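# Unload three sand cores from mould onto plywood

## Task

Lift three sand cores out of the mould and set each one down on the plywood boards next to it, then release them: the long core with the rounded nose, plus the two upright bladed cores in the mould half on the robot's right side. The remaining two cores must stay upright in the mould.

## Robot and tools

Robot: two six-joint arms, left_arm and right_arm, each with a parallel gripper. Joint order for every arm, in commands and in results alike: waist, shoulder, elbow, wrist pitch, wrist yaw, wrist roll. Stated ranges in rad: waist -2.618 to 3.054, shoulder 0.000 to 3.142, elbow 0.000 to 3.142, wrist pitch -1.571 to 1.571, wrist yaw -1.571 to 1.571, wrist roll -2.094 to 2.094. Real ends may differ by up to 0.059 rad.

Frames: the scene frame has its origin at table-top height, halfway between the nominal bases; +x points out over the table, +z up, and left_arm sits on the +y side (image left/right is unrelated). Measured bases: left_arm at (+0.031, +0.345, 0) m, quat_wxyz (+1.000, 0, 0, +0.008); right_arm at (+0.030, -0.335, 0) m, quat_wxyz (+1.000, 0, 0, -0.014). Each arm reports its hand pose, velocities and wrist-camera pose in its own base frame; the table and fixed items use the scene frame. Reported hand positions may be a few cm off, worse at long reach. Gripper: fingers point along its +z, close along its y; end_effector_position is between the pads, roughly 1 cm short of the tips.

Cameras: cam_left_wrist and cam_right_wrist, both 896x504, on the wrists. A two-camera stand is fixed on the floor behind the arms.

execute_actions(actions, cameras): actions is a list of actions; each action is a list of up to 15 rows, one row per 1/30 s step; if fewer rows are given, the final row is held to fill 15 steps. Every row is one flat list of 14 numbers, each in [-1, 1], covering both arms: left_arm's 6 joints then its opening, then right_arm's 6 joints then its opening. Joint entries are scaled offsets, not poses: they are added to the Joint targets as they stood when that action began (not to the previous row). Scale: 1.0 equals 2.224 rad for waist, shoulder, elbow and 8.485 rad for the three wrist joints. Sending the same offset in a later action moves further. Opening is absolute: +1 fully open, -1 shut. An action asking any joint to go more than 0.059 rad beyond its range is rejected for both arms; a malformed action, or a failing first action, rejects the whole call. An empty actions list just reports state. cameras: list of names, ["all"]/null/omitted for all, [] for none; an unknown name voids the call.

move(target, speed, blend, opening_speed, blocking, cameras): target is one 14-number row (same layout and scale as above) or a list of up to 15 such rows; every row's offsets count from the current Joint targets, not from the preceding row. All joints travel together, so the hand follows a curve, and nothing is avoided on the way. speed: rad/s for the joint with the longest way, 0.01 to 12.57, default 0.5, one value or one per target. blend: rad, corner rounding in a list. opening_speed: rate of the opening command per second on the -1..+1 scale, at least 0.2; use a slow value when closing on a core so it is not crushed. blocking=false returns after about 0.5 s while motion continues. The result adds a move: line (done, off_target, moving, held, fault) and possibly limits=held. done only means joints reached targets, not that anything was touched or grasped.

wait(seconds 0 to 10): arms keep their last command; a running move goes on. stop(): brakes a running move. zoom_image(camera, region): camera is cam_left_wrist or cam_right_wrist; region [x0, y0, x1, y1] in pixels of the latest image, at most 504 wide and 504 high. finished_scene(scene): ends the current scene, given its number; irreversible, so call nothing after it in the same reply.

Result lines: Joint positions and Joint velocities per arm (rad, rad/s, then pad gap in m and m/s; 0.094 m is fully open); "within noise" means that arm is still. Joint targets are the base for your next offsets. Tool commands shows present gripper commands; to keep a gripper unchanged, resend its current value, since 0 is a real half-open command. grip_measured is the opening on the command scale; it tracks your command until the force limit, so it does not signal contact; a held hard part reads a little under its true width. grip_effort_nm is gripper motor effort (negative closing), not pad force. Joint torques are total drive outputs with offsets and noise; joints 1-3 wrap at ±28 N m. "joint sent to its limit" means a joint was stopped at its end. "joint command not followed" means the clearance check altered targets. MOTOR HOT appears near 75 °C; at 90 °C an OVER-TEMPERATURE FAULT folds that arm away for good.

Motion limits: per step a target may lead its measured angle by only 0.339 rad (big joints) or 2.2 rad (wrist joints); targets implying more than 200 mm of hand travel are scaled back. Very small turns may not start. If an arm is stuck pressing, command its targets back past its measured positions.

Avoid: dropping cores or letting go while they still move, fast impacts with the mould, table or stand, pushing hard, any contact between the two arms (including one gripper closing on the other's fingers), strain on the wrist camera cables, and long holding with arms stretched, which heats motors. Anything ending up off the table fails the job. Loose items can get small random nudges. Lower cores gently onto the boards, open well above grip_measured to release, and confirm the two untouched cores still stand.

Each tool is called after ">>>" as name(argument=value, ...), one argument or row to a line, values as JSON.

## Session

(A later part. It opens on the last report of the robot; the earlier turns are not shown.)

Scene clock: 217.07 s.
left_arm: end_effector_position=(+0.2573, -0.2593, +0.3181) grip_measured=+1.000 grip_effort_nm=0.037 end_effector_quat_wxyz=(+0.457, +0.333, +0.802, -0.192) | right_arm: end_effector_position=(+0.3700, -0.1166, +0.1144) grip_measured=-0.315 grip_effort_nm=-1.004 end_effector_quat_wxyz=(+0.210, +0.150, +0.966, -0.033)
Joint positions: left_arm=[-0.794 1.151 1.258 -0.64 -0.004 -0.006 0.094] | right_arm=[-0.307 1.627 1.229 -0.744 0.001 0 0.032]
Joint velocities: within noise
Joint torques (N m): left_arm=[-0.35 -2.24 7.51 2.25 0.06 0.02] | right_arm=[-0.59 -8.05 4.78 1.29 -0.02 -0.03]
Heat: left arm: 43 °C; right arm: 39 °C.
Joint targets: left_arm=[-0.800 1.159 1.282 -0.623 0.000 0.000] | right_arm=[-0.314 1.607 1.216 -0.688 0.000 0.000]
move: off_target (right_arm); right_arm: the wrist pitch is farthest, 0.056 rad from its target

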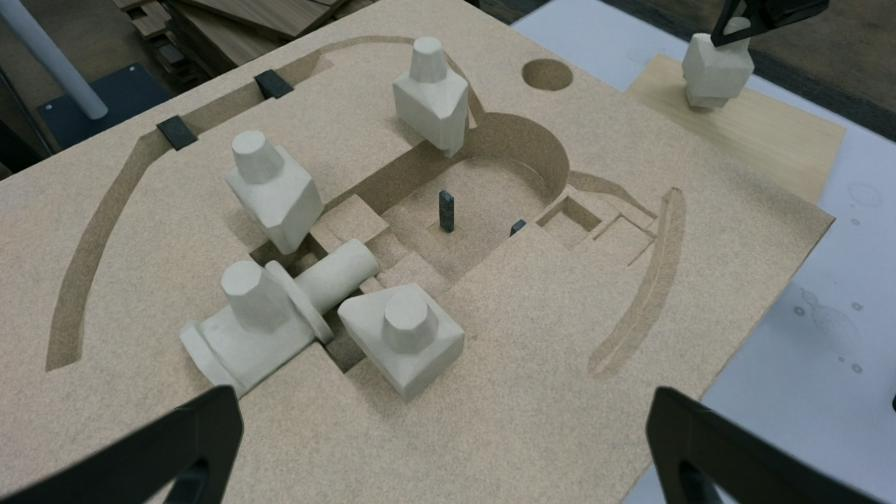

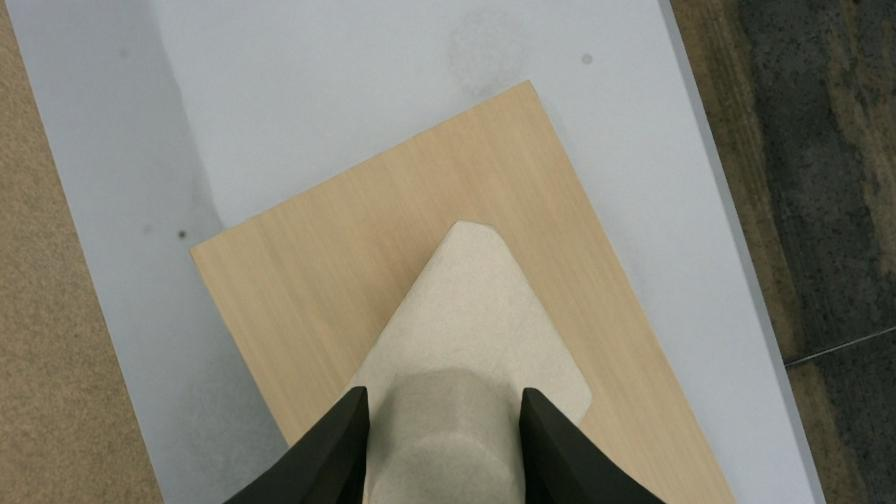

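>>> move(
  target=[0,0,0,0,0,0,1,0,-0.0003,-0.009,0.0024,0,0,-0.55],
  speed=0.15,
)

>>> zoom_image(
  camera="cam_left_wrist",
  region=[620, 0, 860, 180],
)

Scene clock: 221.97 s.
left_arm: end_effector_position=(+0.2573, -0.2593, +0.3181) grip_measured=+1.000 grip_effort_nm=0.037 end_effector_quat_wxyz=(+0.457, +0.333, +0.802, -0.192) | right_arm: end_effector_position=(+0.3709, -0.1169, +0.1143) grip_measured=-0.316 grip_effort_nm=-1.009 end_effector_quat_wxyz=(+0.217, +0.149, +0.964, -0.034)
Joint positions: left_arm=[-0.794 1.151 1.258 -0.64 -0.004 -0.006 0.094] | right_arm=[-0.307 1.619 1.213 -0.722 0.001 0 0.032]
Joint velocities: within noise
Joint torques (N m): left_arm=[-0.44 -2.24 7.49 2.24 0.08 0.02] | right_arm=[-0.61 -7.34 4.46 1.3 -0.01 -0.04]
Heat: left arm: 43 °C; right arm: 39 °C.
Joint targets: left_arm=[-0.800 1.159 1.282 -0.623 0.000 0.000] | right_arm=[-0.314 1.607 1.196 -0.667 0.000 0.000]
move: off_target (right_arm); right_arm: the wrist pitch is farthest, 0.054 rad from its target

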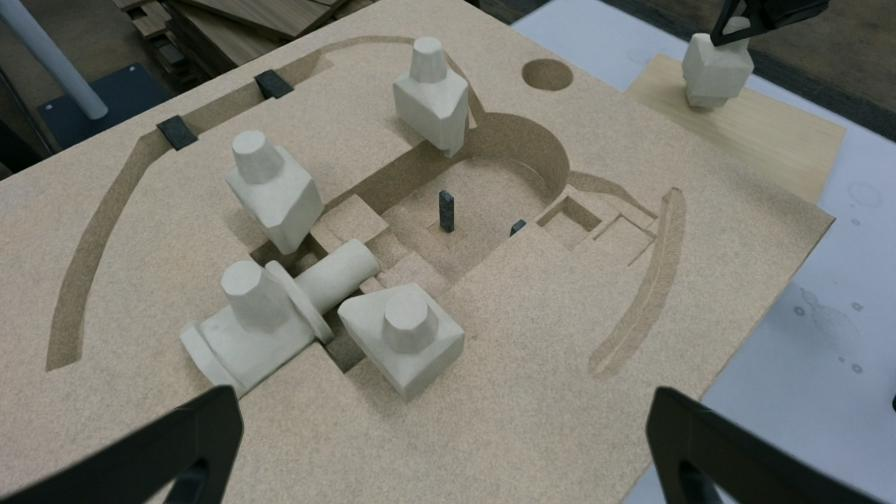

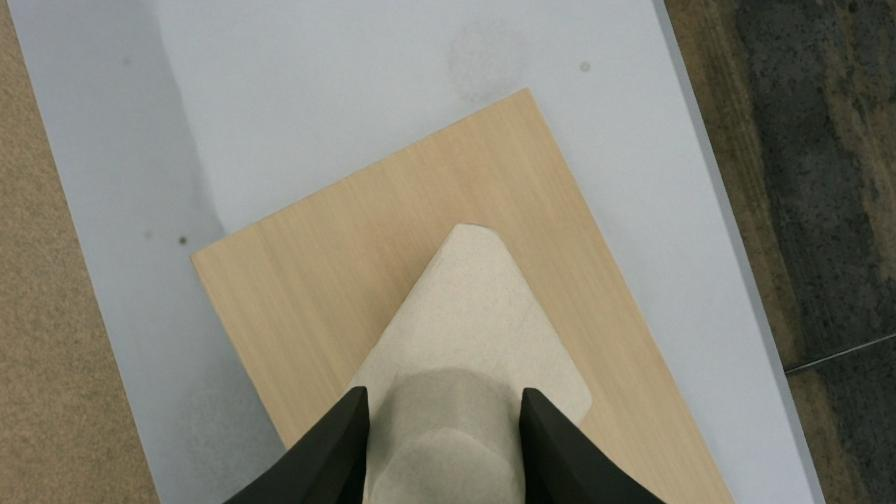

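Scaled by 2.100.

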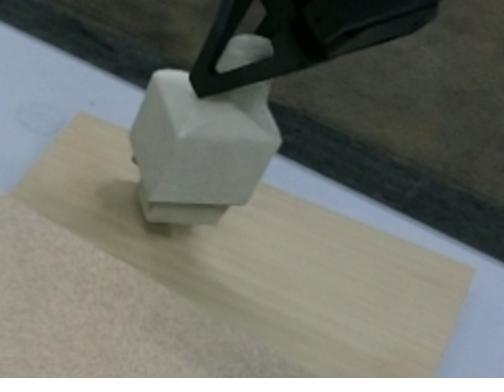

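>>> move(
  target=[
    [0,0,0,0,0,0,1,0,-0.0234,0.1547,-0.0475,0,0,-0.55],
    [0,0,0,0,0,0,1,0.0508,-0.1605,-0.4006,0.1729,0,0,-0.55],
  ],
  speed=0.5,
)

>>> zoom_image(
  camera="cam_left_wrist",
  region=[560, 0, 860, 180],
)

Scene clock: 286.17 s.
left_arm: end_effector_position=(+0.2573, -0.2593, +0.3181) grip_measured=+1.000 grip_effort_nm=0.027 end_effector_quat_wxyz=(+0.457, +0.333, +0.802, -0.192) | right_arm: end_effector_position=(+0.3606, -0.0752, +0.1201) grip_measured=-0.316 grip_effort_nm=-1.004 end_effector_quat_wxyz=(+0.581, +0.084, +0.807, -0.061)
Joint positions: left_arm=[-0.794 1.151 1.258 -0.64 -0.004 -0.006 0.094] | right_arm=[-0.208 1.29 0.295 0.673 0.001 0 0.032]
Joint velocities: within noise
Joint torques (N m): left_arm=[-0.44 -2.22 7.5 2.24 0.07 0.02] | right_arm=[0.62 -6.5 5.94 2.74 -0.03 -0.04]
Heat: left arm: 44 °C; right arm: 42 °C.
Joint targets: left_arm=[-0.800 1.159 1.282 -0.623 0.000 0.000] | right_arm=[-0.201 1.250 0.305 0.800 0.000 0.000]
move: off_target (right_arm); right_arm: the wrist pitch is farthest, 0.127 rad from its target

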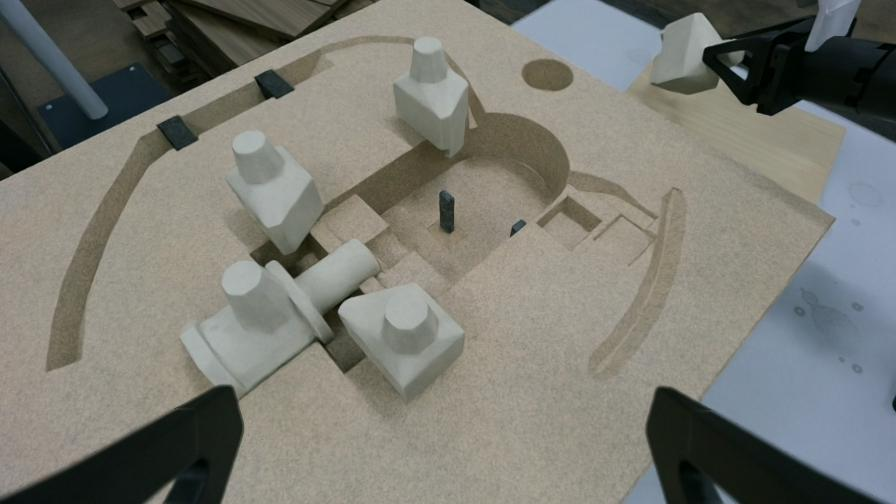

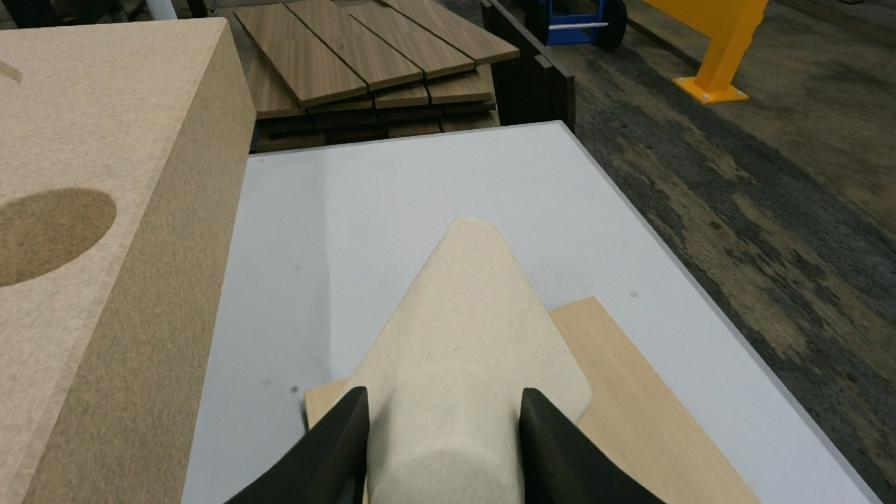

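Scaled by 1.680.

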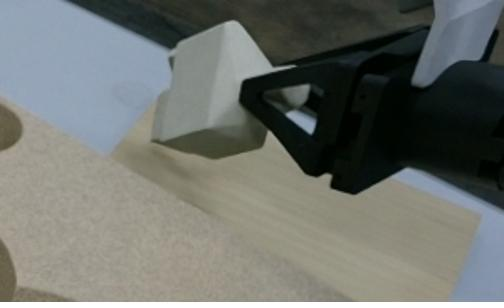

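>>> move(
  target=[0,0,0,0,0,0,1,0,0.1439,-0.0495,0.0607,0,0,-0.55],
  speed=0.25,
)

>>> zoom_image(
  camera="cam_left_wrist",
  region=[560, 0, 860, 180],
)

Scene clock: 294.07 s.
left_arm: end_effector_position=(+0.2573, -0.2593, +0.3181) grip_measured=+1.000 grip_effort_nm=0.027 end_effector_quat_wxyz=(+0.457, +0.333, +0.802, -0.192) | right_arm: end_effector_position=(+0.3629, -0.0758, +0.1041) grip_measured=-0.316 grip_effort_nm=-1.004 end_effector_quat_wxyz=(+0.631, +0.081, +0.768, -0.067)
Joint positions: left_arm=[-0.794 1.151 1.258 -0.64 -0.004 -0.006 0.094] | right_arm=[-0.208 1.574 0.188 1.191 0.002 0 0.032]
Joint velocities: within noise
Joint torques (N m): left_arm=[-0.46 -2.24 7.56 2.27 0.07 0] | right_arm=[0.61 -4.29 4.14 2.71 -0.02 -0.04]
Heat: left arm: 45 °C; right arm: 45 °C.
Joint targets: left_arm=[-0.800 1.159 1.282 -0.623 0.000 0.000] | right_arm=[-0.201 1.570 0.195 1.314 0.000 0.000]
move: off_target (right_arm); right_arm: the wrist pitch is farthest, 0.124 rad from its target

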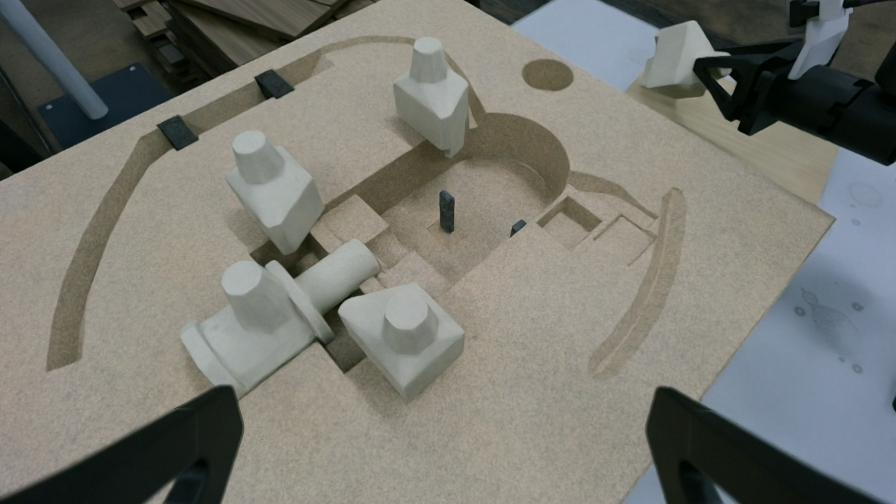

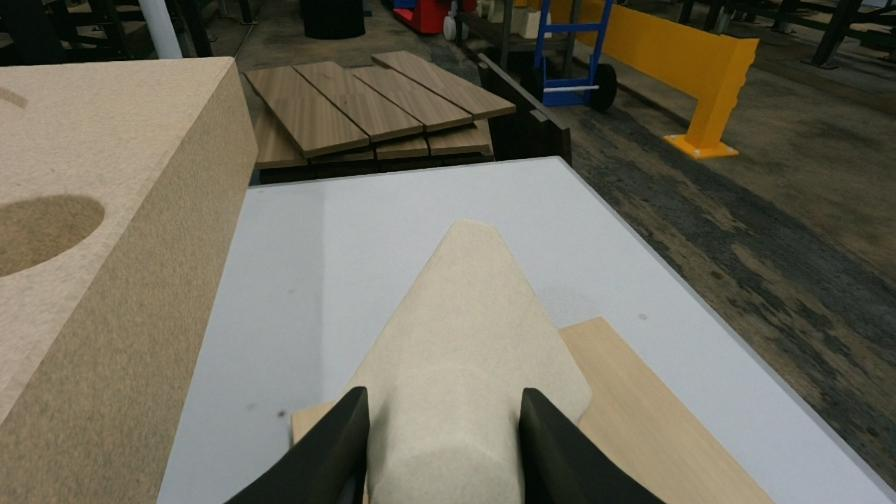

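Scaled by 1.680.

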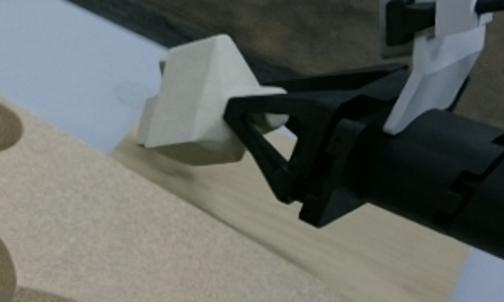

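>>> move(
  target=[0,0,0,0,0,0,1,0,0.0899,-0.0067,0.0247,0,0,-0.55],
  speed=0.12,
)

>>> zoom_image(
  camera="cam_left_wrist",
  region=[560, 0, 860, 180],
)

Scene clock: 299.93 s.
left_arm: end_effector_position=(+0.2573, -0.2593, +0.3181) grip_measured=+1.000 grip_effort_nm=0.042 end_effector_quat_wxyz=(+0.457, +0.333, +0.802, -0.192) | right_arm: end_effector_position=(+0.3671, -0.0767, +0.0926) grip_measured=-0.316 grip_effort_nm=-1.004 end_effector_quat_wxyz=(+0.646, +0.079, +0.756, -0.068)
Joint positions: left_arm=[-0.794 1.151 1.258 -0.64 -0.004 -0.006 0.094] | right_arm=[-0.208 1.765 0.18 1.429 0.002 0 0.032]
Joint velocities: within noise
Joint torques (N m): left_arm=[-0.44 -2.18 7.53 2.24 0.06 0.02] | right_arm=[0.61 -4.25 2.65 2.46 -0.03 -0.04]
Heat: left arm: 45 °C; right arm: 47 °C.
Joint targets: left_arm=[-0.800 1.159 1.282 -0.623 0.000 0.000] | right_arm=[-0.201 1.770 0.180 1.524 0.000 0.000]
move: off_target (right_arm); right_arm: the wrist pitch is farthest, 0.095 rad from its target

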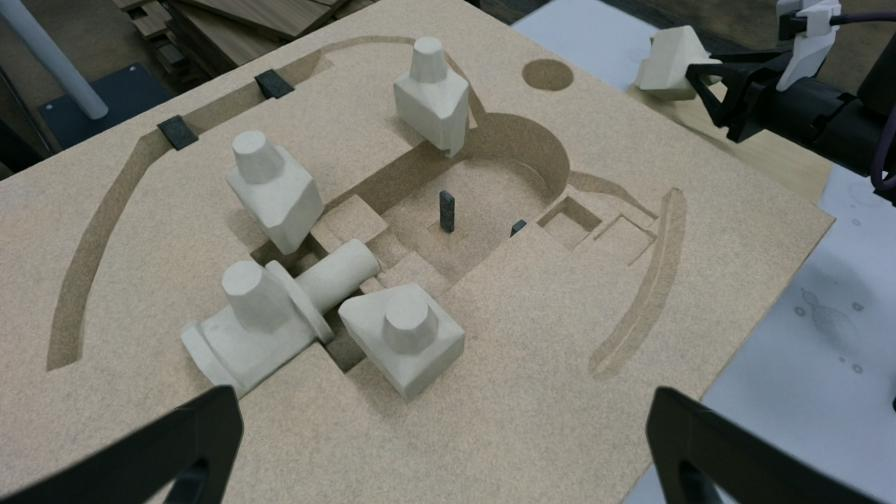

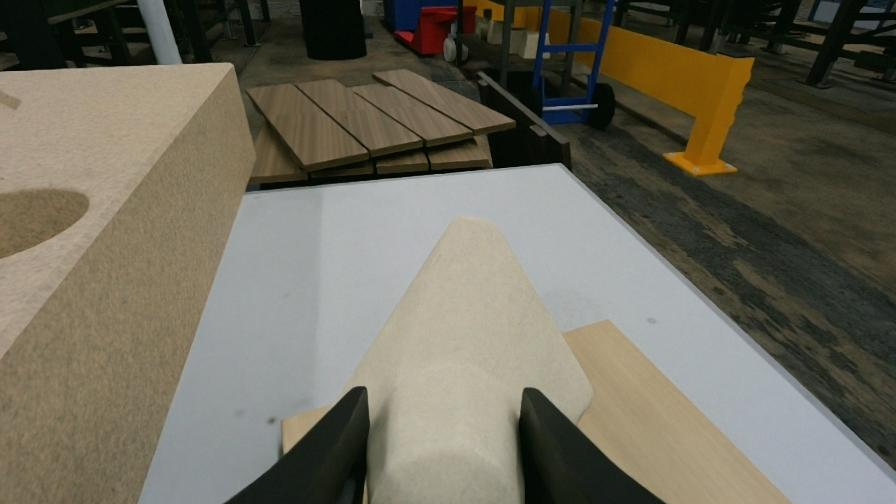

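Scaled by 1.680.

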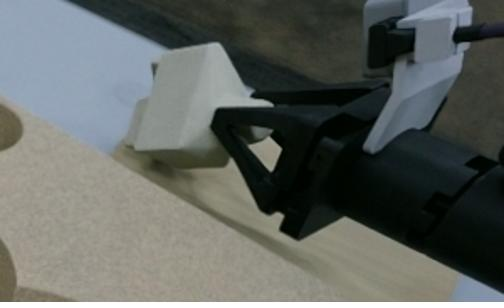

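>>> move(
  target=[0,0,0,0,0,0,1,0,0.027,0,0.0035,0,0,-0.55],
  speed=0.1,
)

>>> zoom_image(
  camera="cam_left_wrist",
  region=[560, 0, 860, 180],
)

Scene clock: 305.70 s.
left_arm: end_effector_position=(+0.2573, -0.2593, +0.3181) grip_measured=+1.000 grip_effort_nm=0.032 end_effector_quat_wxyz=(+0.457, +0.333, +0.802, -0.192) | right_arm: end_effector_position=(+0.3674, -0.0768, +0.0869) grip_measured=-0.316 grip_effort_nm=-1.004 end_effector_quat_wxyz=(+0.644, +0.080, +0.758, -0.068)
Joint positions: left_arm=[-0.794 1.151 1.258 -0.64 -0.004 -0.006 0.094] | right_arm=[-0.208 1.807 0.18 1.466 0.002 0 0.032]
Joint velocities: within noise
Joint torques (N m): left_arm=[-0.47 -2.29 7.53 2.23 0.08 0.01] | right_arm=[0.61 -3.03 2.47 2.38 -0.03 -0.04]
Heat: left arm: 45 °C; right arm: 49 °C.
Joint targets: left_arm=[-0.800 1.159 1.282 -0.623 0.000 0.000] | right_arm=[-0.201 1.830 0.180 1.554 0.000 0.000]
move: off_target (right_arm); right_arm: the wrist pitch is farthest, 0.087 rad from its target

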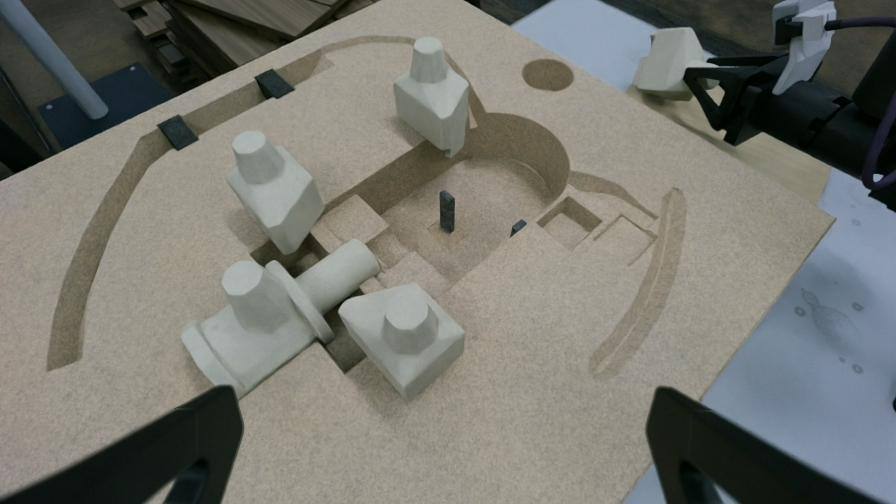

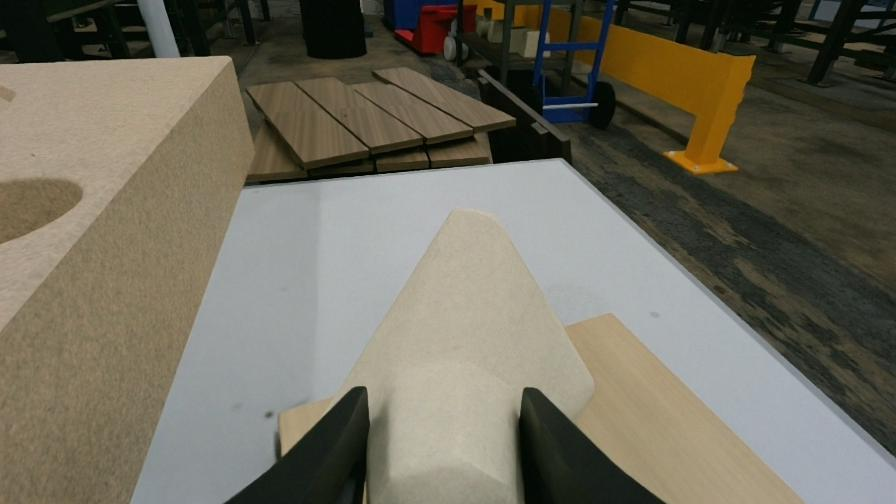

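Scaled by 1.680.

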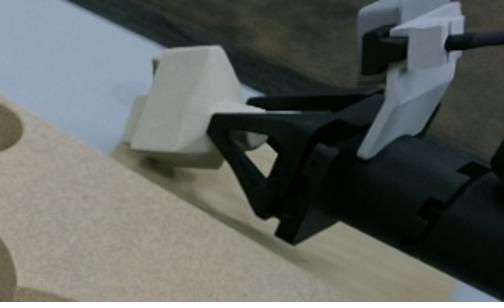

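>>> move(
  target=[0,0,0,0,0,0,1,0,0.027,0,0.002,0,0,-0.5],
  speed=0.1,
)

>>> zoom_image(
  camera="cam_left_wrist",
  region=[560, 0, 860, 180],
)

Scene clock: 308.93 s.
left_arm: end_effector_position=(+0.2573, -0.2593, +0.3181) grip_measured=+1.000 grip_effort_nm=0.027 end_effector_quat_wxyz=(+0.457, +0.333, +0.802, -0.192) | right_arm: end_effector_position=(+0.3703, -0.0769, +0.0813) grip_measured=-0.316 grip_effort_nm=-1.004 end_effector_quat_wxyz=(+0.640, +0.075, +0.762, -0.071)
Joint positions: left_arm=[-0.794 1.151 1.258 -0.64 -0.004 -0.006 0.094] | right_arm=[-0.207 1.84 0.192 1.475 0.002 -0.011 0.032]
Joint velocities: within noise
Joint torques (N m): left_arm=[-0.49 -2.17 7.57 2.26 0.05 0.01] | right_arm=[0.47 -1.05 1.46 2.46 -0.02 0.11]
Heat: left arm: 45 °C; right arm: 49 °C.
Joint targets: left_arm=[-0.800 1.159 1.282 -0.623 0.000 0.000] | right_arm=[-0.201 1.890 0.180 1.570 0.000 0.000]
move: off_target (right_arm); right_arm: the wrist pitch is farthest, 0.096 rad from its target

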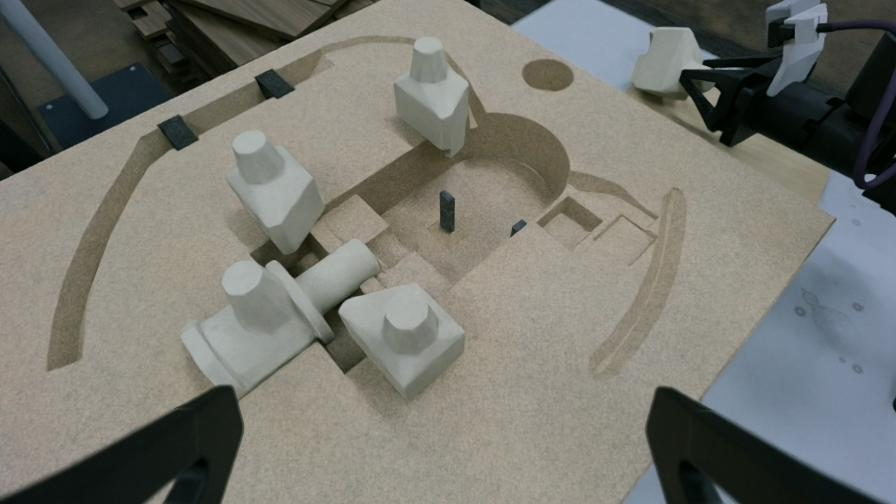

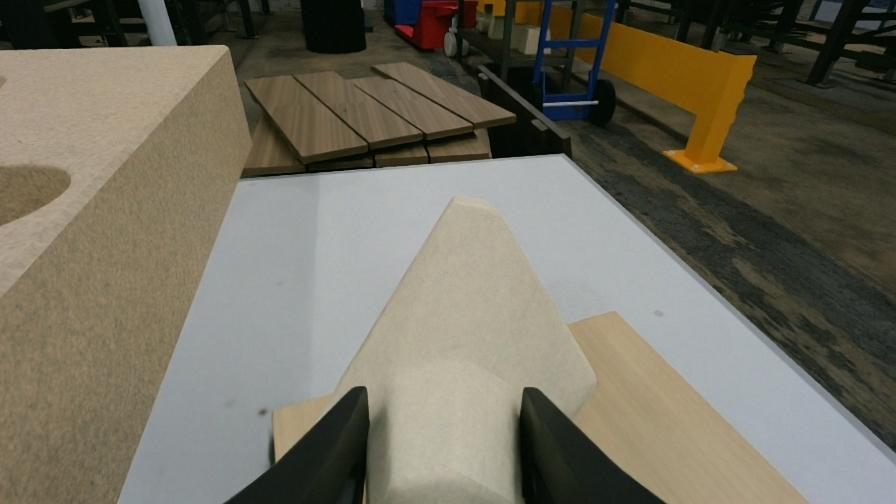

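Scaled by 1.680.

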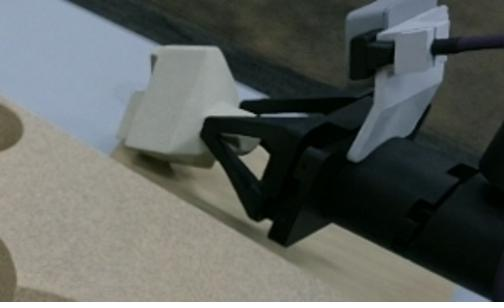

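>>> move(
  target=[0,0,0,0,0,0,1,0,0.027,-0.005,0,0,0,-0.4],
  speed=0.1,
)

>>> zoom_image(
  camera="cam_left_wrist",
  region=[560, 0, 860, 180],
)

Scene clock: 312.40 s.
left_arm: end_effector_position=(+0.2573, -0.2593, +0.3181) grip_measured=+1.000 grip_effort_nm=0.037 end_effector_quat_wxyz=(+0.457, +0.333, +0.802, -0.192) | right_arm: end_effector_position=(+0.3719, -0.0767, +0.0757) grip_measured=-0.316 grip_effort_nm=-1.009 end_effector_quat_wxyz=(+0.635, +0.071, +0.766, -0.073)
Joint positions: left_arm=[-0.794 1.151 1.258 -0.64 -0.004 -0.006 0.094] | right_arm=[-0.205 1.865 0.2 1.48 0.002 -0.022 0.032]
Joint velocities: within noise
Joint torques (N m): left_arm=[-0.35 -2.14 7.54 2.26 0.07 -0.02] | right_arm=[0.35 1.74 0.02 2.41 -0.04 0.2]
Heat: left arm: 45 °C; right arm: 50 °C.
Joint targets: left_arm=[-0.800 1.159 1.282 -0.623 0.000 0.000] | right_arm=[-0.201 1.950 0.169 1.570 0.000 0.000]
move: off_target (right_arm); right_arm: the wrist pitch is farthest, 0.090 rad from its target

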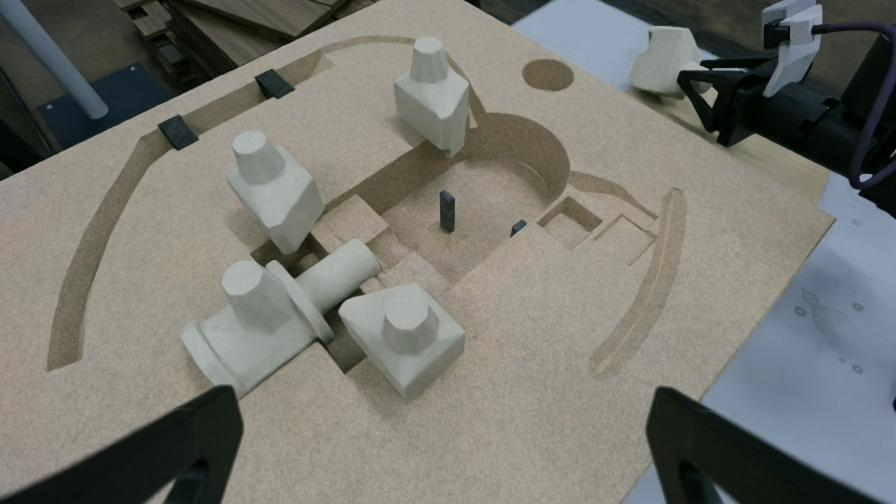

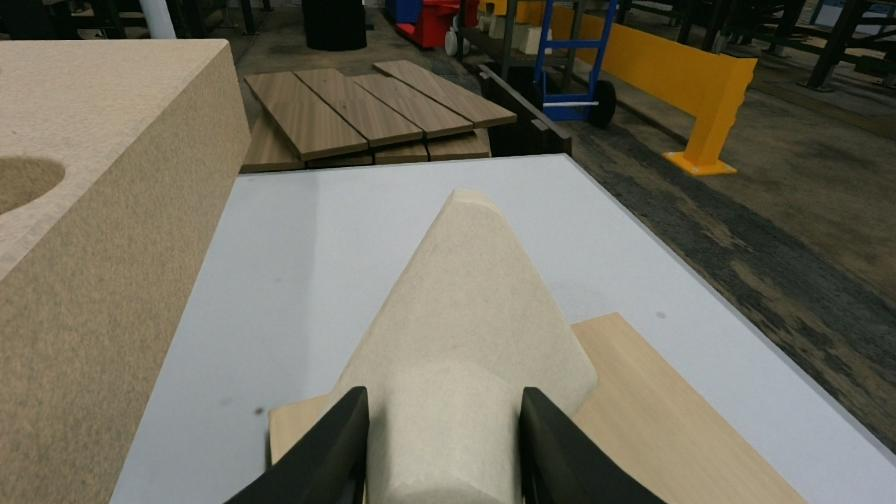

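Scaled by 1.680.

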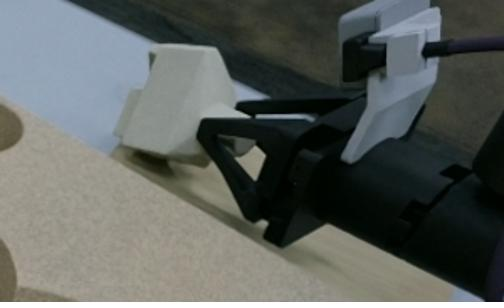

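>>> move(
  target=[0,0,0,0,0,0,1,0,0.01,0,0,0,0,-0.36],
  speed=0.1,
  opening_speed=0.2,
)

>>> zoom_image(
  camera="cam_left_wrist",
  region=[560, 0, 860, 180],
)

Scene clock: 315.10 s.
left_arm: end_effector_position=(+0.2573, -0.2594, +0.3182) grip_measured=+1.000 grip_effort_nm=0.032 end_effector_quat_wxyz=(+0.458, +0.333, +0.802, -0.192) | right_arm: end_effector_position=(+0.3685, -0.0767, +0.0594) grip_measured=-0.316 grip_effort_nm=-1.004 end_effector_quat_wxyz=(+0.616, +0.072, +0.781, -0.074)
Joint positions: left_arm=[-0.794 1.151 1.258 -0.64 -0.004 -0.006 0.094] | right_arm=[-0.204 1.907 0.197 1.48 0.008 -0.025 0.032]
Joint velocities: within noise
Joint torques (N m): left_arm=[-0.4 -2.25 7.54 2.26 0.07 -0.01] | right_arm=[0.28 -0.2 -0.05 2.41 -0.08 0.25]
Heat: left arm: 45 °C; right arm: 50 °C.
Joint targets: left_arm=[-0.800 1.159 1.282 -0.622 0.000 0.000] | right_arm=[-0.201 1.972 0.169 1.570 0.000 0.000]
move: off_target (right_arm); right_arm: the wrist pitch is farthest, 0.090 rad from its target

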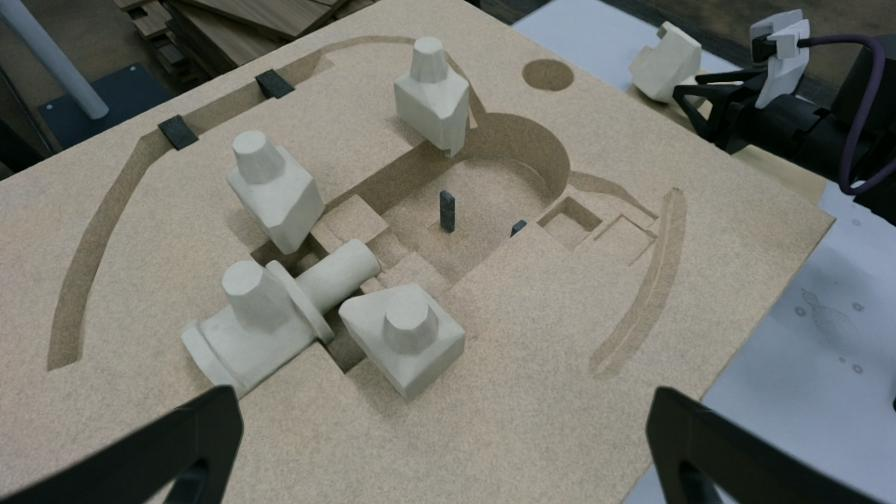

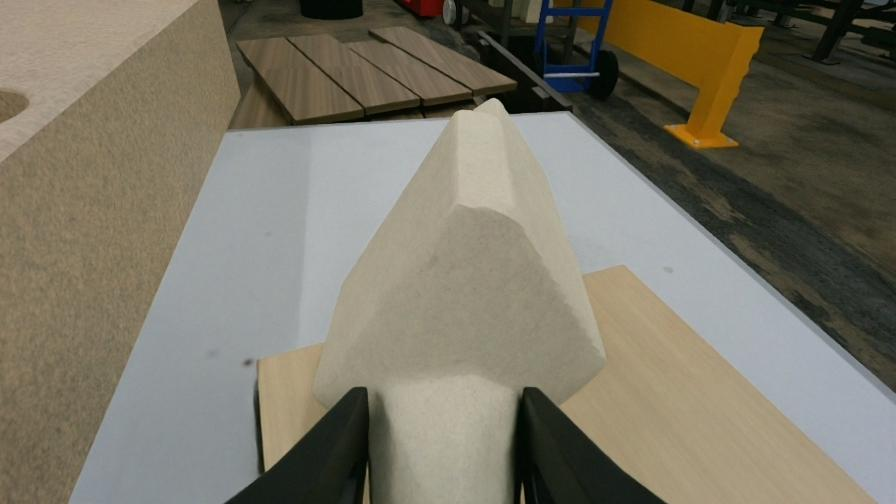

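Scaled by 1.680.

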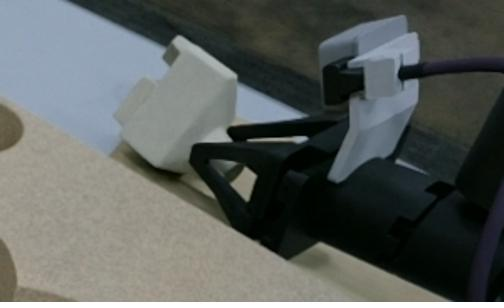

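>>> zoom_image(
  camera="cam_right_wrist",
  region=[220, 80, 680, 504],
)

>>> zoom_image(
  camera="cam_left_wrist",
  region=[610, 10, 790, 160],
)

Scaled by 1.096.

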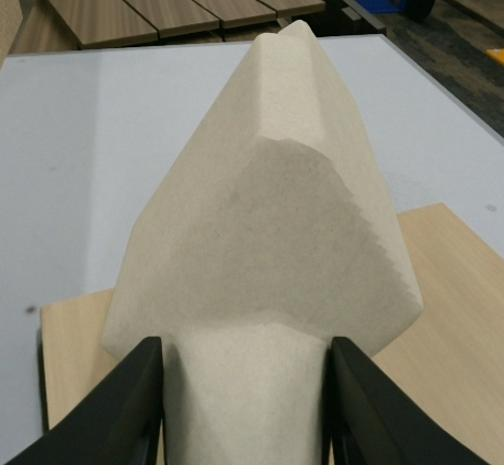

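Scaled by 2.800.

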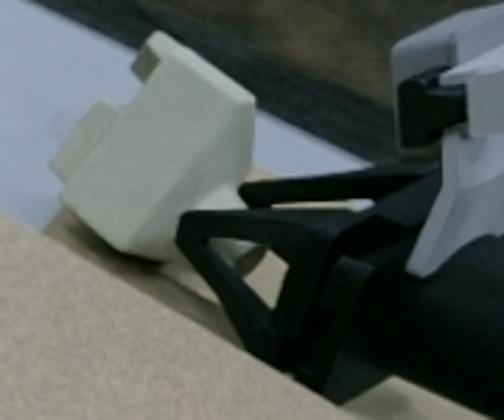

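>>> move(
  target=[0,0,0,0,0,0,1,0,0,0,0,0,0,-0.2],
  opening_speed=0.2,
)

>>> zoom_image(
  camera="cam_left_wrist",
  region=[610, 10, 790, 160],
)

Scene clock: 329.70 s.
left_arm: end_effector_position=(+0.2573, -0.2594, +0.3182) grip_measured=+1.000 grip_effort_nm=0.032 end_effector_quat_wxyz=(+0.458, +0.333, +0.802, -0.192) | right_arm: end_effector_position=(+0.3565, -0.0717, +0.0305) grip_measured=-0.203 grip_effort_nm=0.178 end_effector_quat_wxyz=(+0.580, +0.076, +0.808, -0.063)
Joint positions: left_arm=[-0.794 1.151 1.258 -0.64 -0.004 -0.006 0.094] | right_arm=[-0.201 1.963 0.172 1.467 0.001 -0.013 0.037]
Joint velocities: within noise
Joint torques (N m): left_arm=[-0.53 -2.17 7.47 2.24 0.06 0.01] | right_arm=[-0.03 -4.37 1.33 2.51 0.02 0.14]
Heat: left arm: 45 °C; right arm: 51 °C.
Joint targets: left_arm=[-0.800 1.159 1.282 -0.622 0.000 0.000] | right_arm=[-0.201 1.973 0.169 1.570 0.000 0.000]
move: off_target (right_arm); right_arm: the wrist pitch is farthest, 0.103 rad from its target

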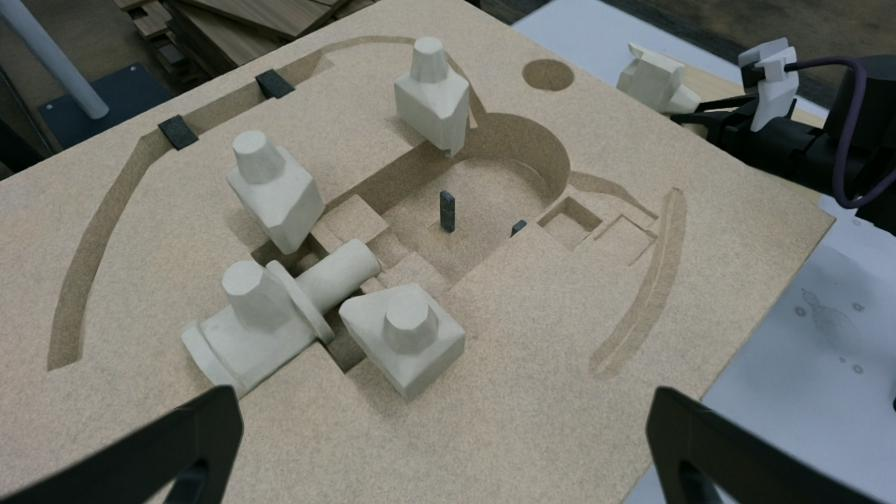

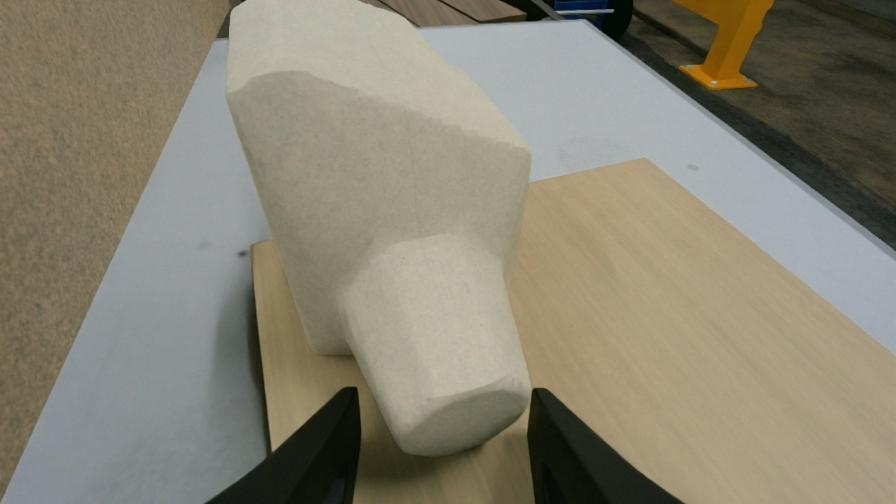

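Scaled by 2.800.

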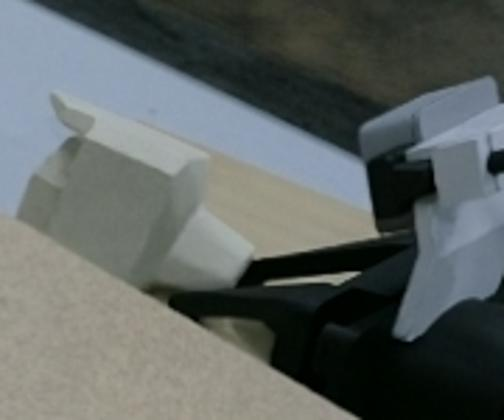

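>>> move(
  target=[
    [0,0,0,0,0,0,1,0,0,0,0,0,0,0.3],
    [0,0,0,0,0,0,1,0,-0.3215,0.054,-0.0872,0,0,0.3],
  ],
  speed=0.3,
  opening_speed=0.4,
)

>>> zoom_image(
  camera="cam_left_wrist",
  region=[560, 0, 860, 180],
)

Scene clock: 341.17 s.
left_arm: end_effector_position=(+0.2573, -0.2594, +0.3182) grip_measured=+1.000 grip_effort_nm=0.027 end_effector_quat_wxyz=(+0.458, +0.333, +0.802, -0.192) | right_arm: end_effector_position=(+0.3632, -0.0734, +0.1511) grip_measured=+0.297 grip_effort_nm=0.178 end_effector_quat_wxyz=(+0.638, +0.074, +0.763, -0.069)
Joint positions: left_arm=[-0.794 1.151 1.258 -0.64 -0.004 -0.006 0.094] | right_arm=[-0.201 1.275 0.263 0.835 0.002 -0.011 0.061]
Joint velocities: within noise
Joint torques (N m): left_arm=[-0.47 -2.22 7.58 2.23 0.08 0] | right_arm=[0.01 -4.42 7.25 1.5 -0.03 0.08]
Heat: left arm: 45 °C; right arm: 51 °C.
Joint targets: left_arm=[-0.800 1.159 1.282 -0.623 0.000 0.000] | right_arm=[-0.201 1.257 0.289 0.830 0.000 0.000]
move: done

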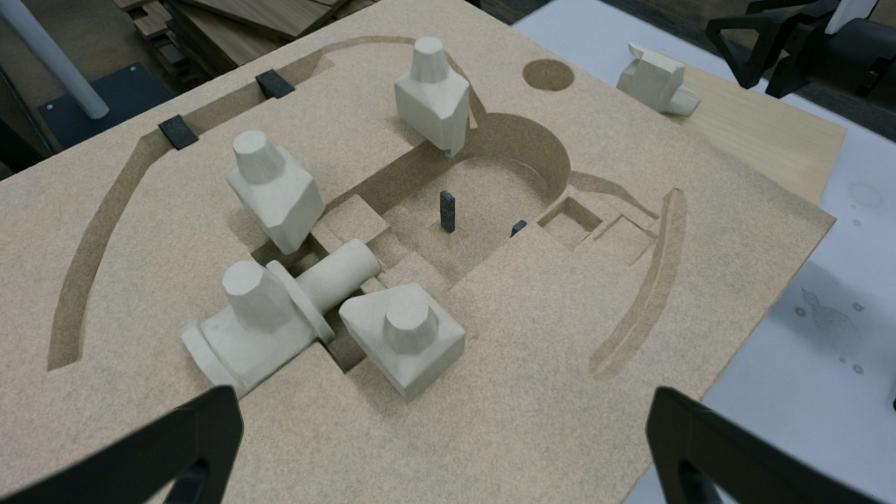

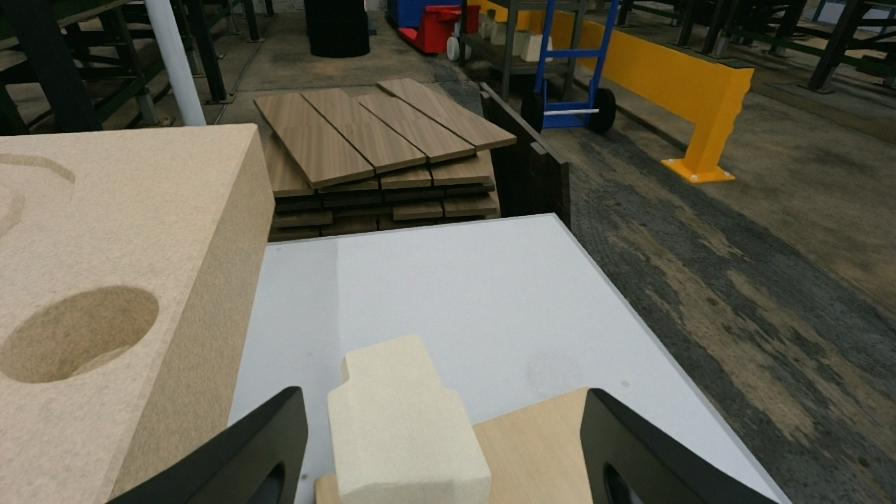

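Scaled by 1.680.

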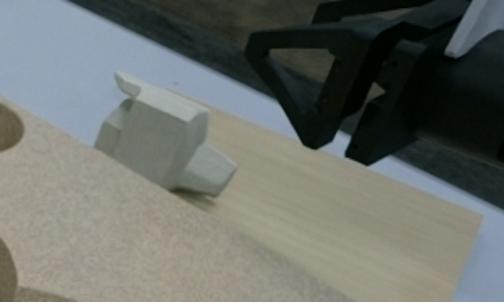

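>>> move(
  target=[
    [0,0,0,0,0,0,1,0,0.1407,0.5625,-0.2263,0,0,0.3],
    [0,0,0,0,0,0,1,0.2567,0.3228,0.8179,-0.2257,0,0,1],
  ],
  speed=0.7,
  blend=0.1,
)

Scene clock: 352.87 s.
left_arm: end_effector_position=(+0.2573, -0.2594, +0.3182) grip_measured=+1.000 grip_effort_nm=0.022 end_effector_quat_wxyz=(+0.458, +0.333, +0.802, -0.192) | right_arm: end_effector_position=(+0.4657, +0.1849, +0.2443) grip_measured=+0.997 grip_effort_nm=0.178 end_effector_quat_wxyz=(+0.295, -0.181, +0.937, +0.056)
Joint positions: left_arm=[-0.794 1.151 1.258 -0.64 -0.004 -0.006 0.094] | right_arm=[0.375 1.964 2.078 -1.076 -0.003 -0.007 0.094]
Joint velocities: within noise
Joint torques (N m): left_arm=[-0.46 -2.15 7.47 2.26 0.06 0.02] | right_arm=[-0.34 -8.16 8.09 0.93 0.02 0.04]
Heat: left arm: 45 °C; right arm: 47 °C.
Joint targets: left_arm=[-0.800 1.159 1.282 -0.623 0.000 0.000] | right_arm=[0.370 1.975 2.108 -1.085 0.000 0.000]
move: done

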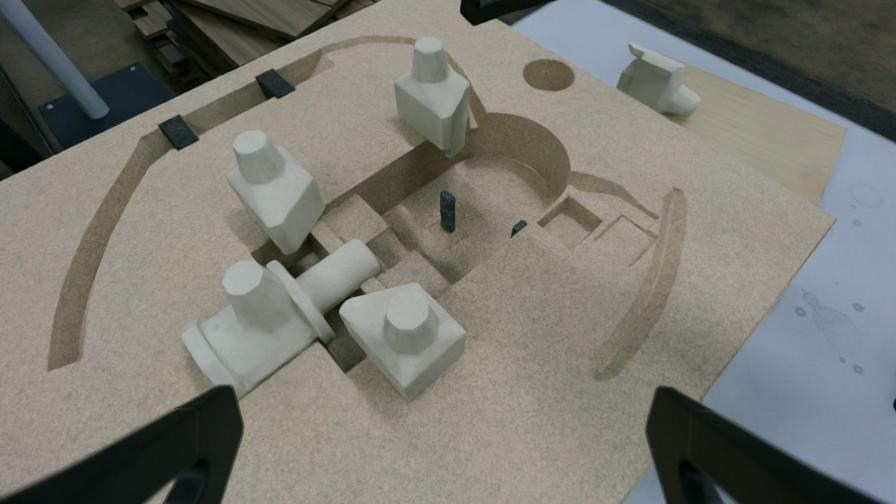

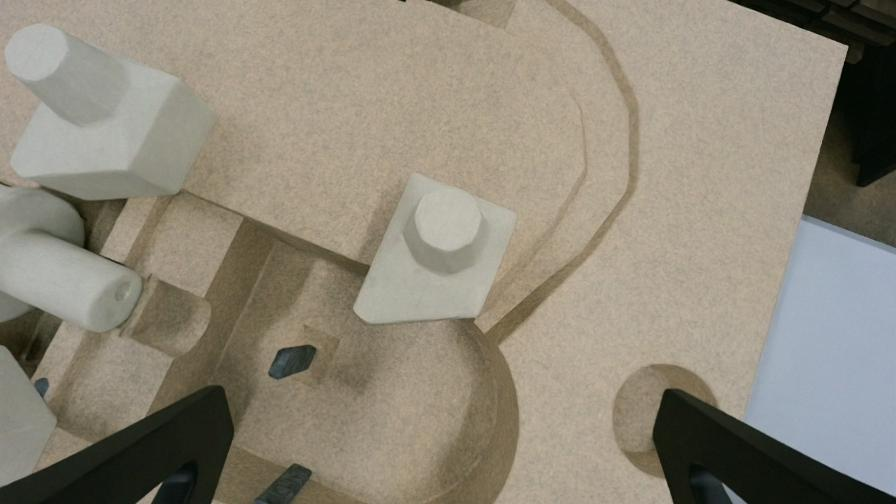

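>>> move(
  target=[
    [0,0,0,0,0,0,1,0,0.0688,0.062,-0.0026,0,0,1],
    [0,0,0,0,0,0,1,0,0.1358,0.0472,0.0187,0,0,1],
  ],
  speed=0.3,
  blend=0.05,
)

Scene clock: 365.37 s.
left_arm: end_effector_position=(+0.2573, -0.2594, +0.3182) grip_measured=+1.000 grip_effort_nm=0.022 end_effector_quat_wxyz=(+0.458, +0.333, +0.802, -0.192) | right_arm: end_effector_position=(+0.5311, +0.2106, +0.1549) grip_measured=+0.997 grip_effort_nm=0.173 end_effector_quat_wxyz=(+0.274, -0.183, +0.943, +0.052)
Joint positions: left_arm=[-0.794 1.151 1.258 -0.64 -0.004 -0.006 0.094] | right_arm=[0.375 2.267 2.208 -0.947 -0.003 -0.007 0.094]
Joint velocities: within noise
Joint torques (N m): left_arm=[-0.44 -2.19 7.5 2.25 0.05 0] | right_arm=[-0.44 -10.55 6.3 1.14 0.03 0.04]
Heat: left arm: 45 °C; right arm: 45 °C.
Joint targets: left_arm=[-0.800 1.159 1.282 -0.623 0.000 0.000] | right_arm=[0.370 2.277 2.213 -0.926 0.000 0.000]
move: done

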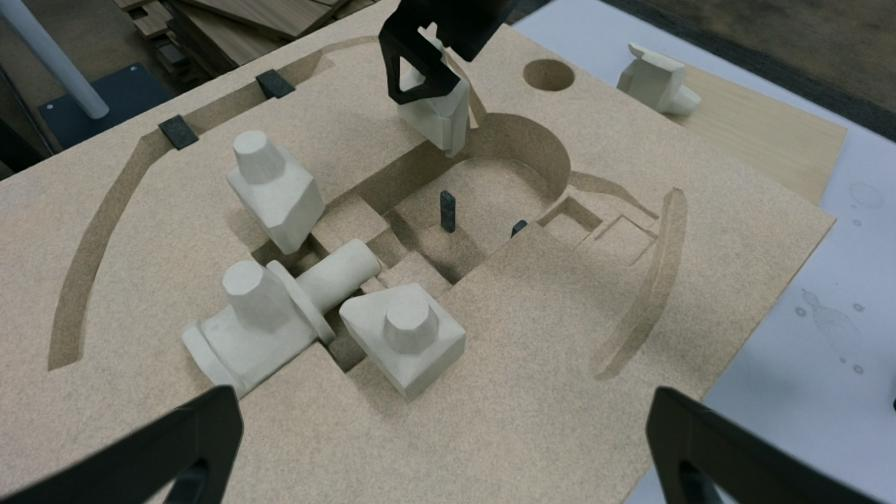

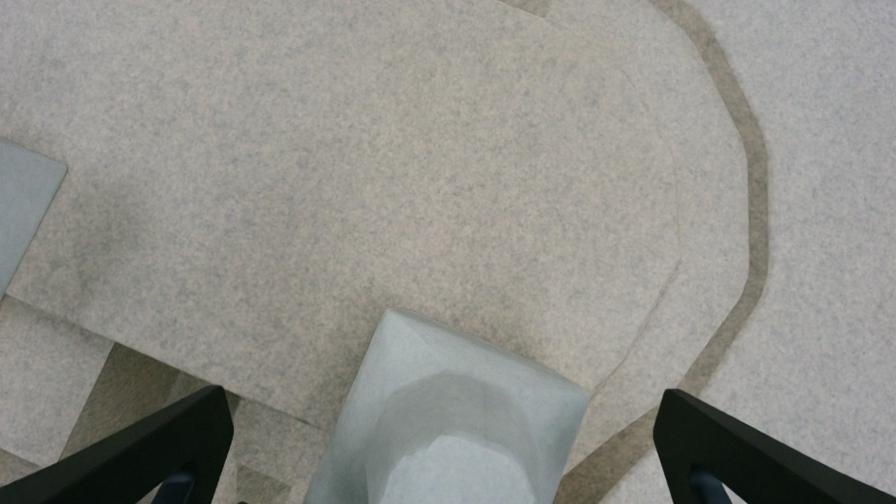

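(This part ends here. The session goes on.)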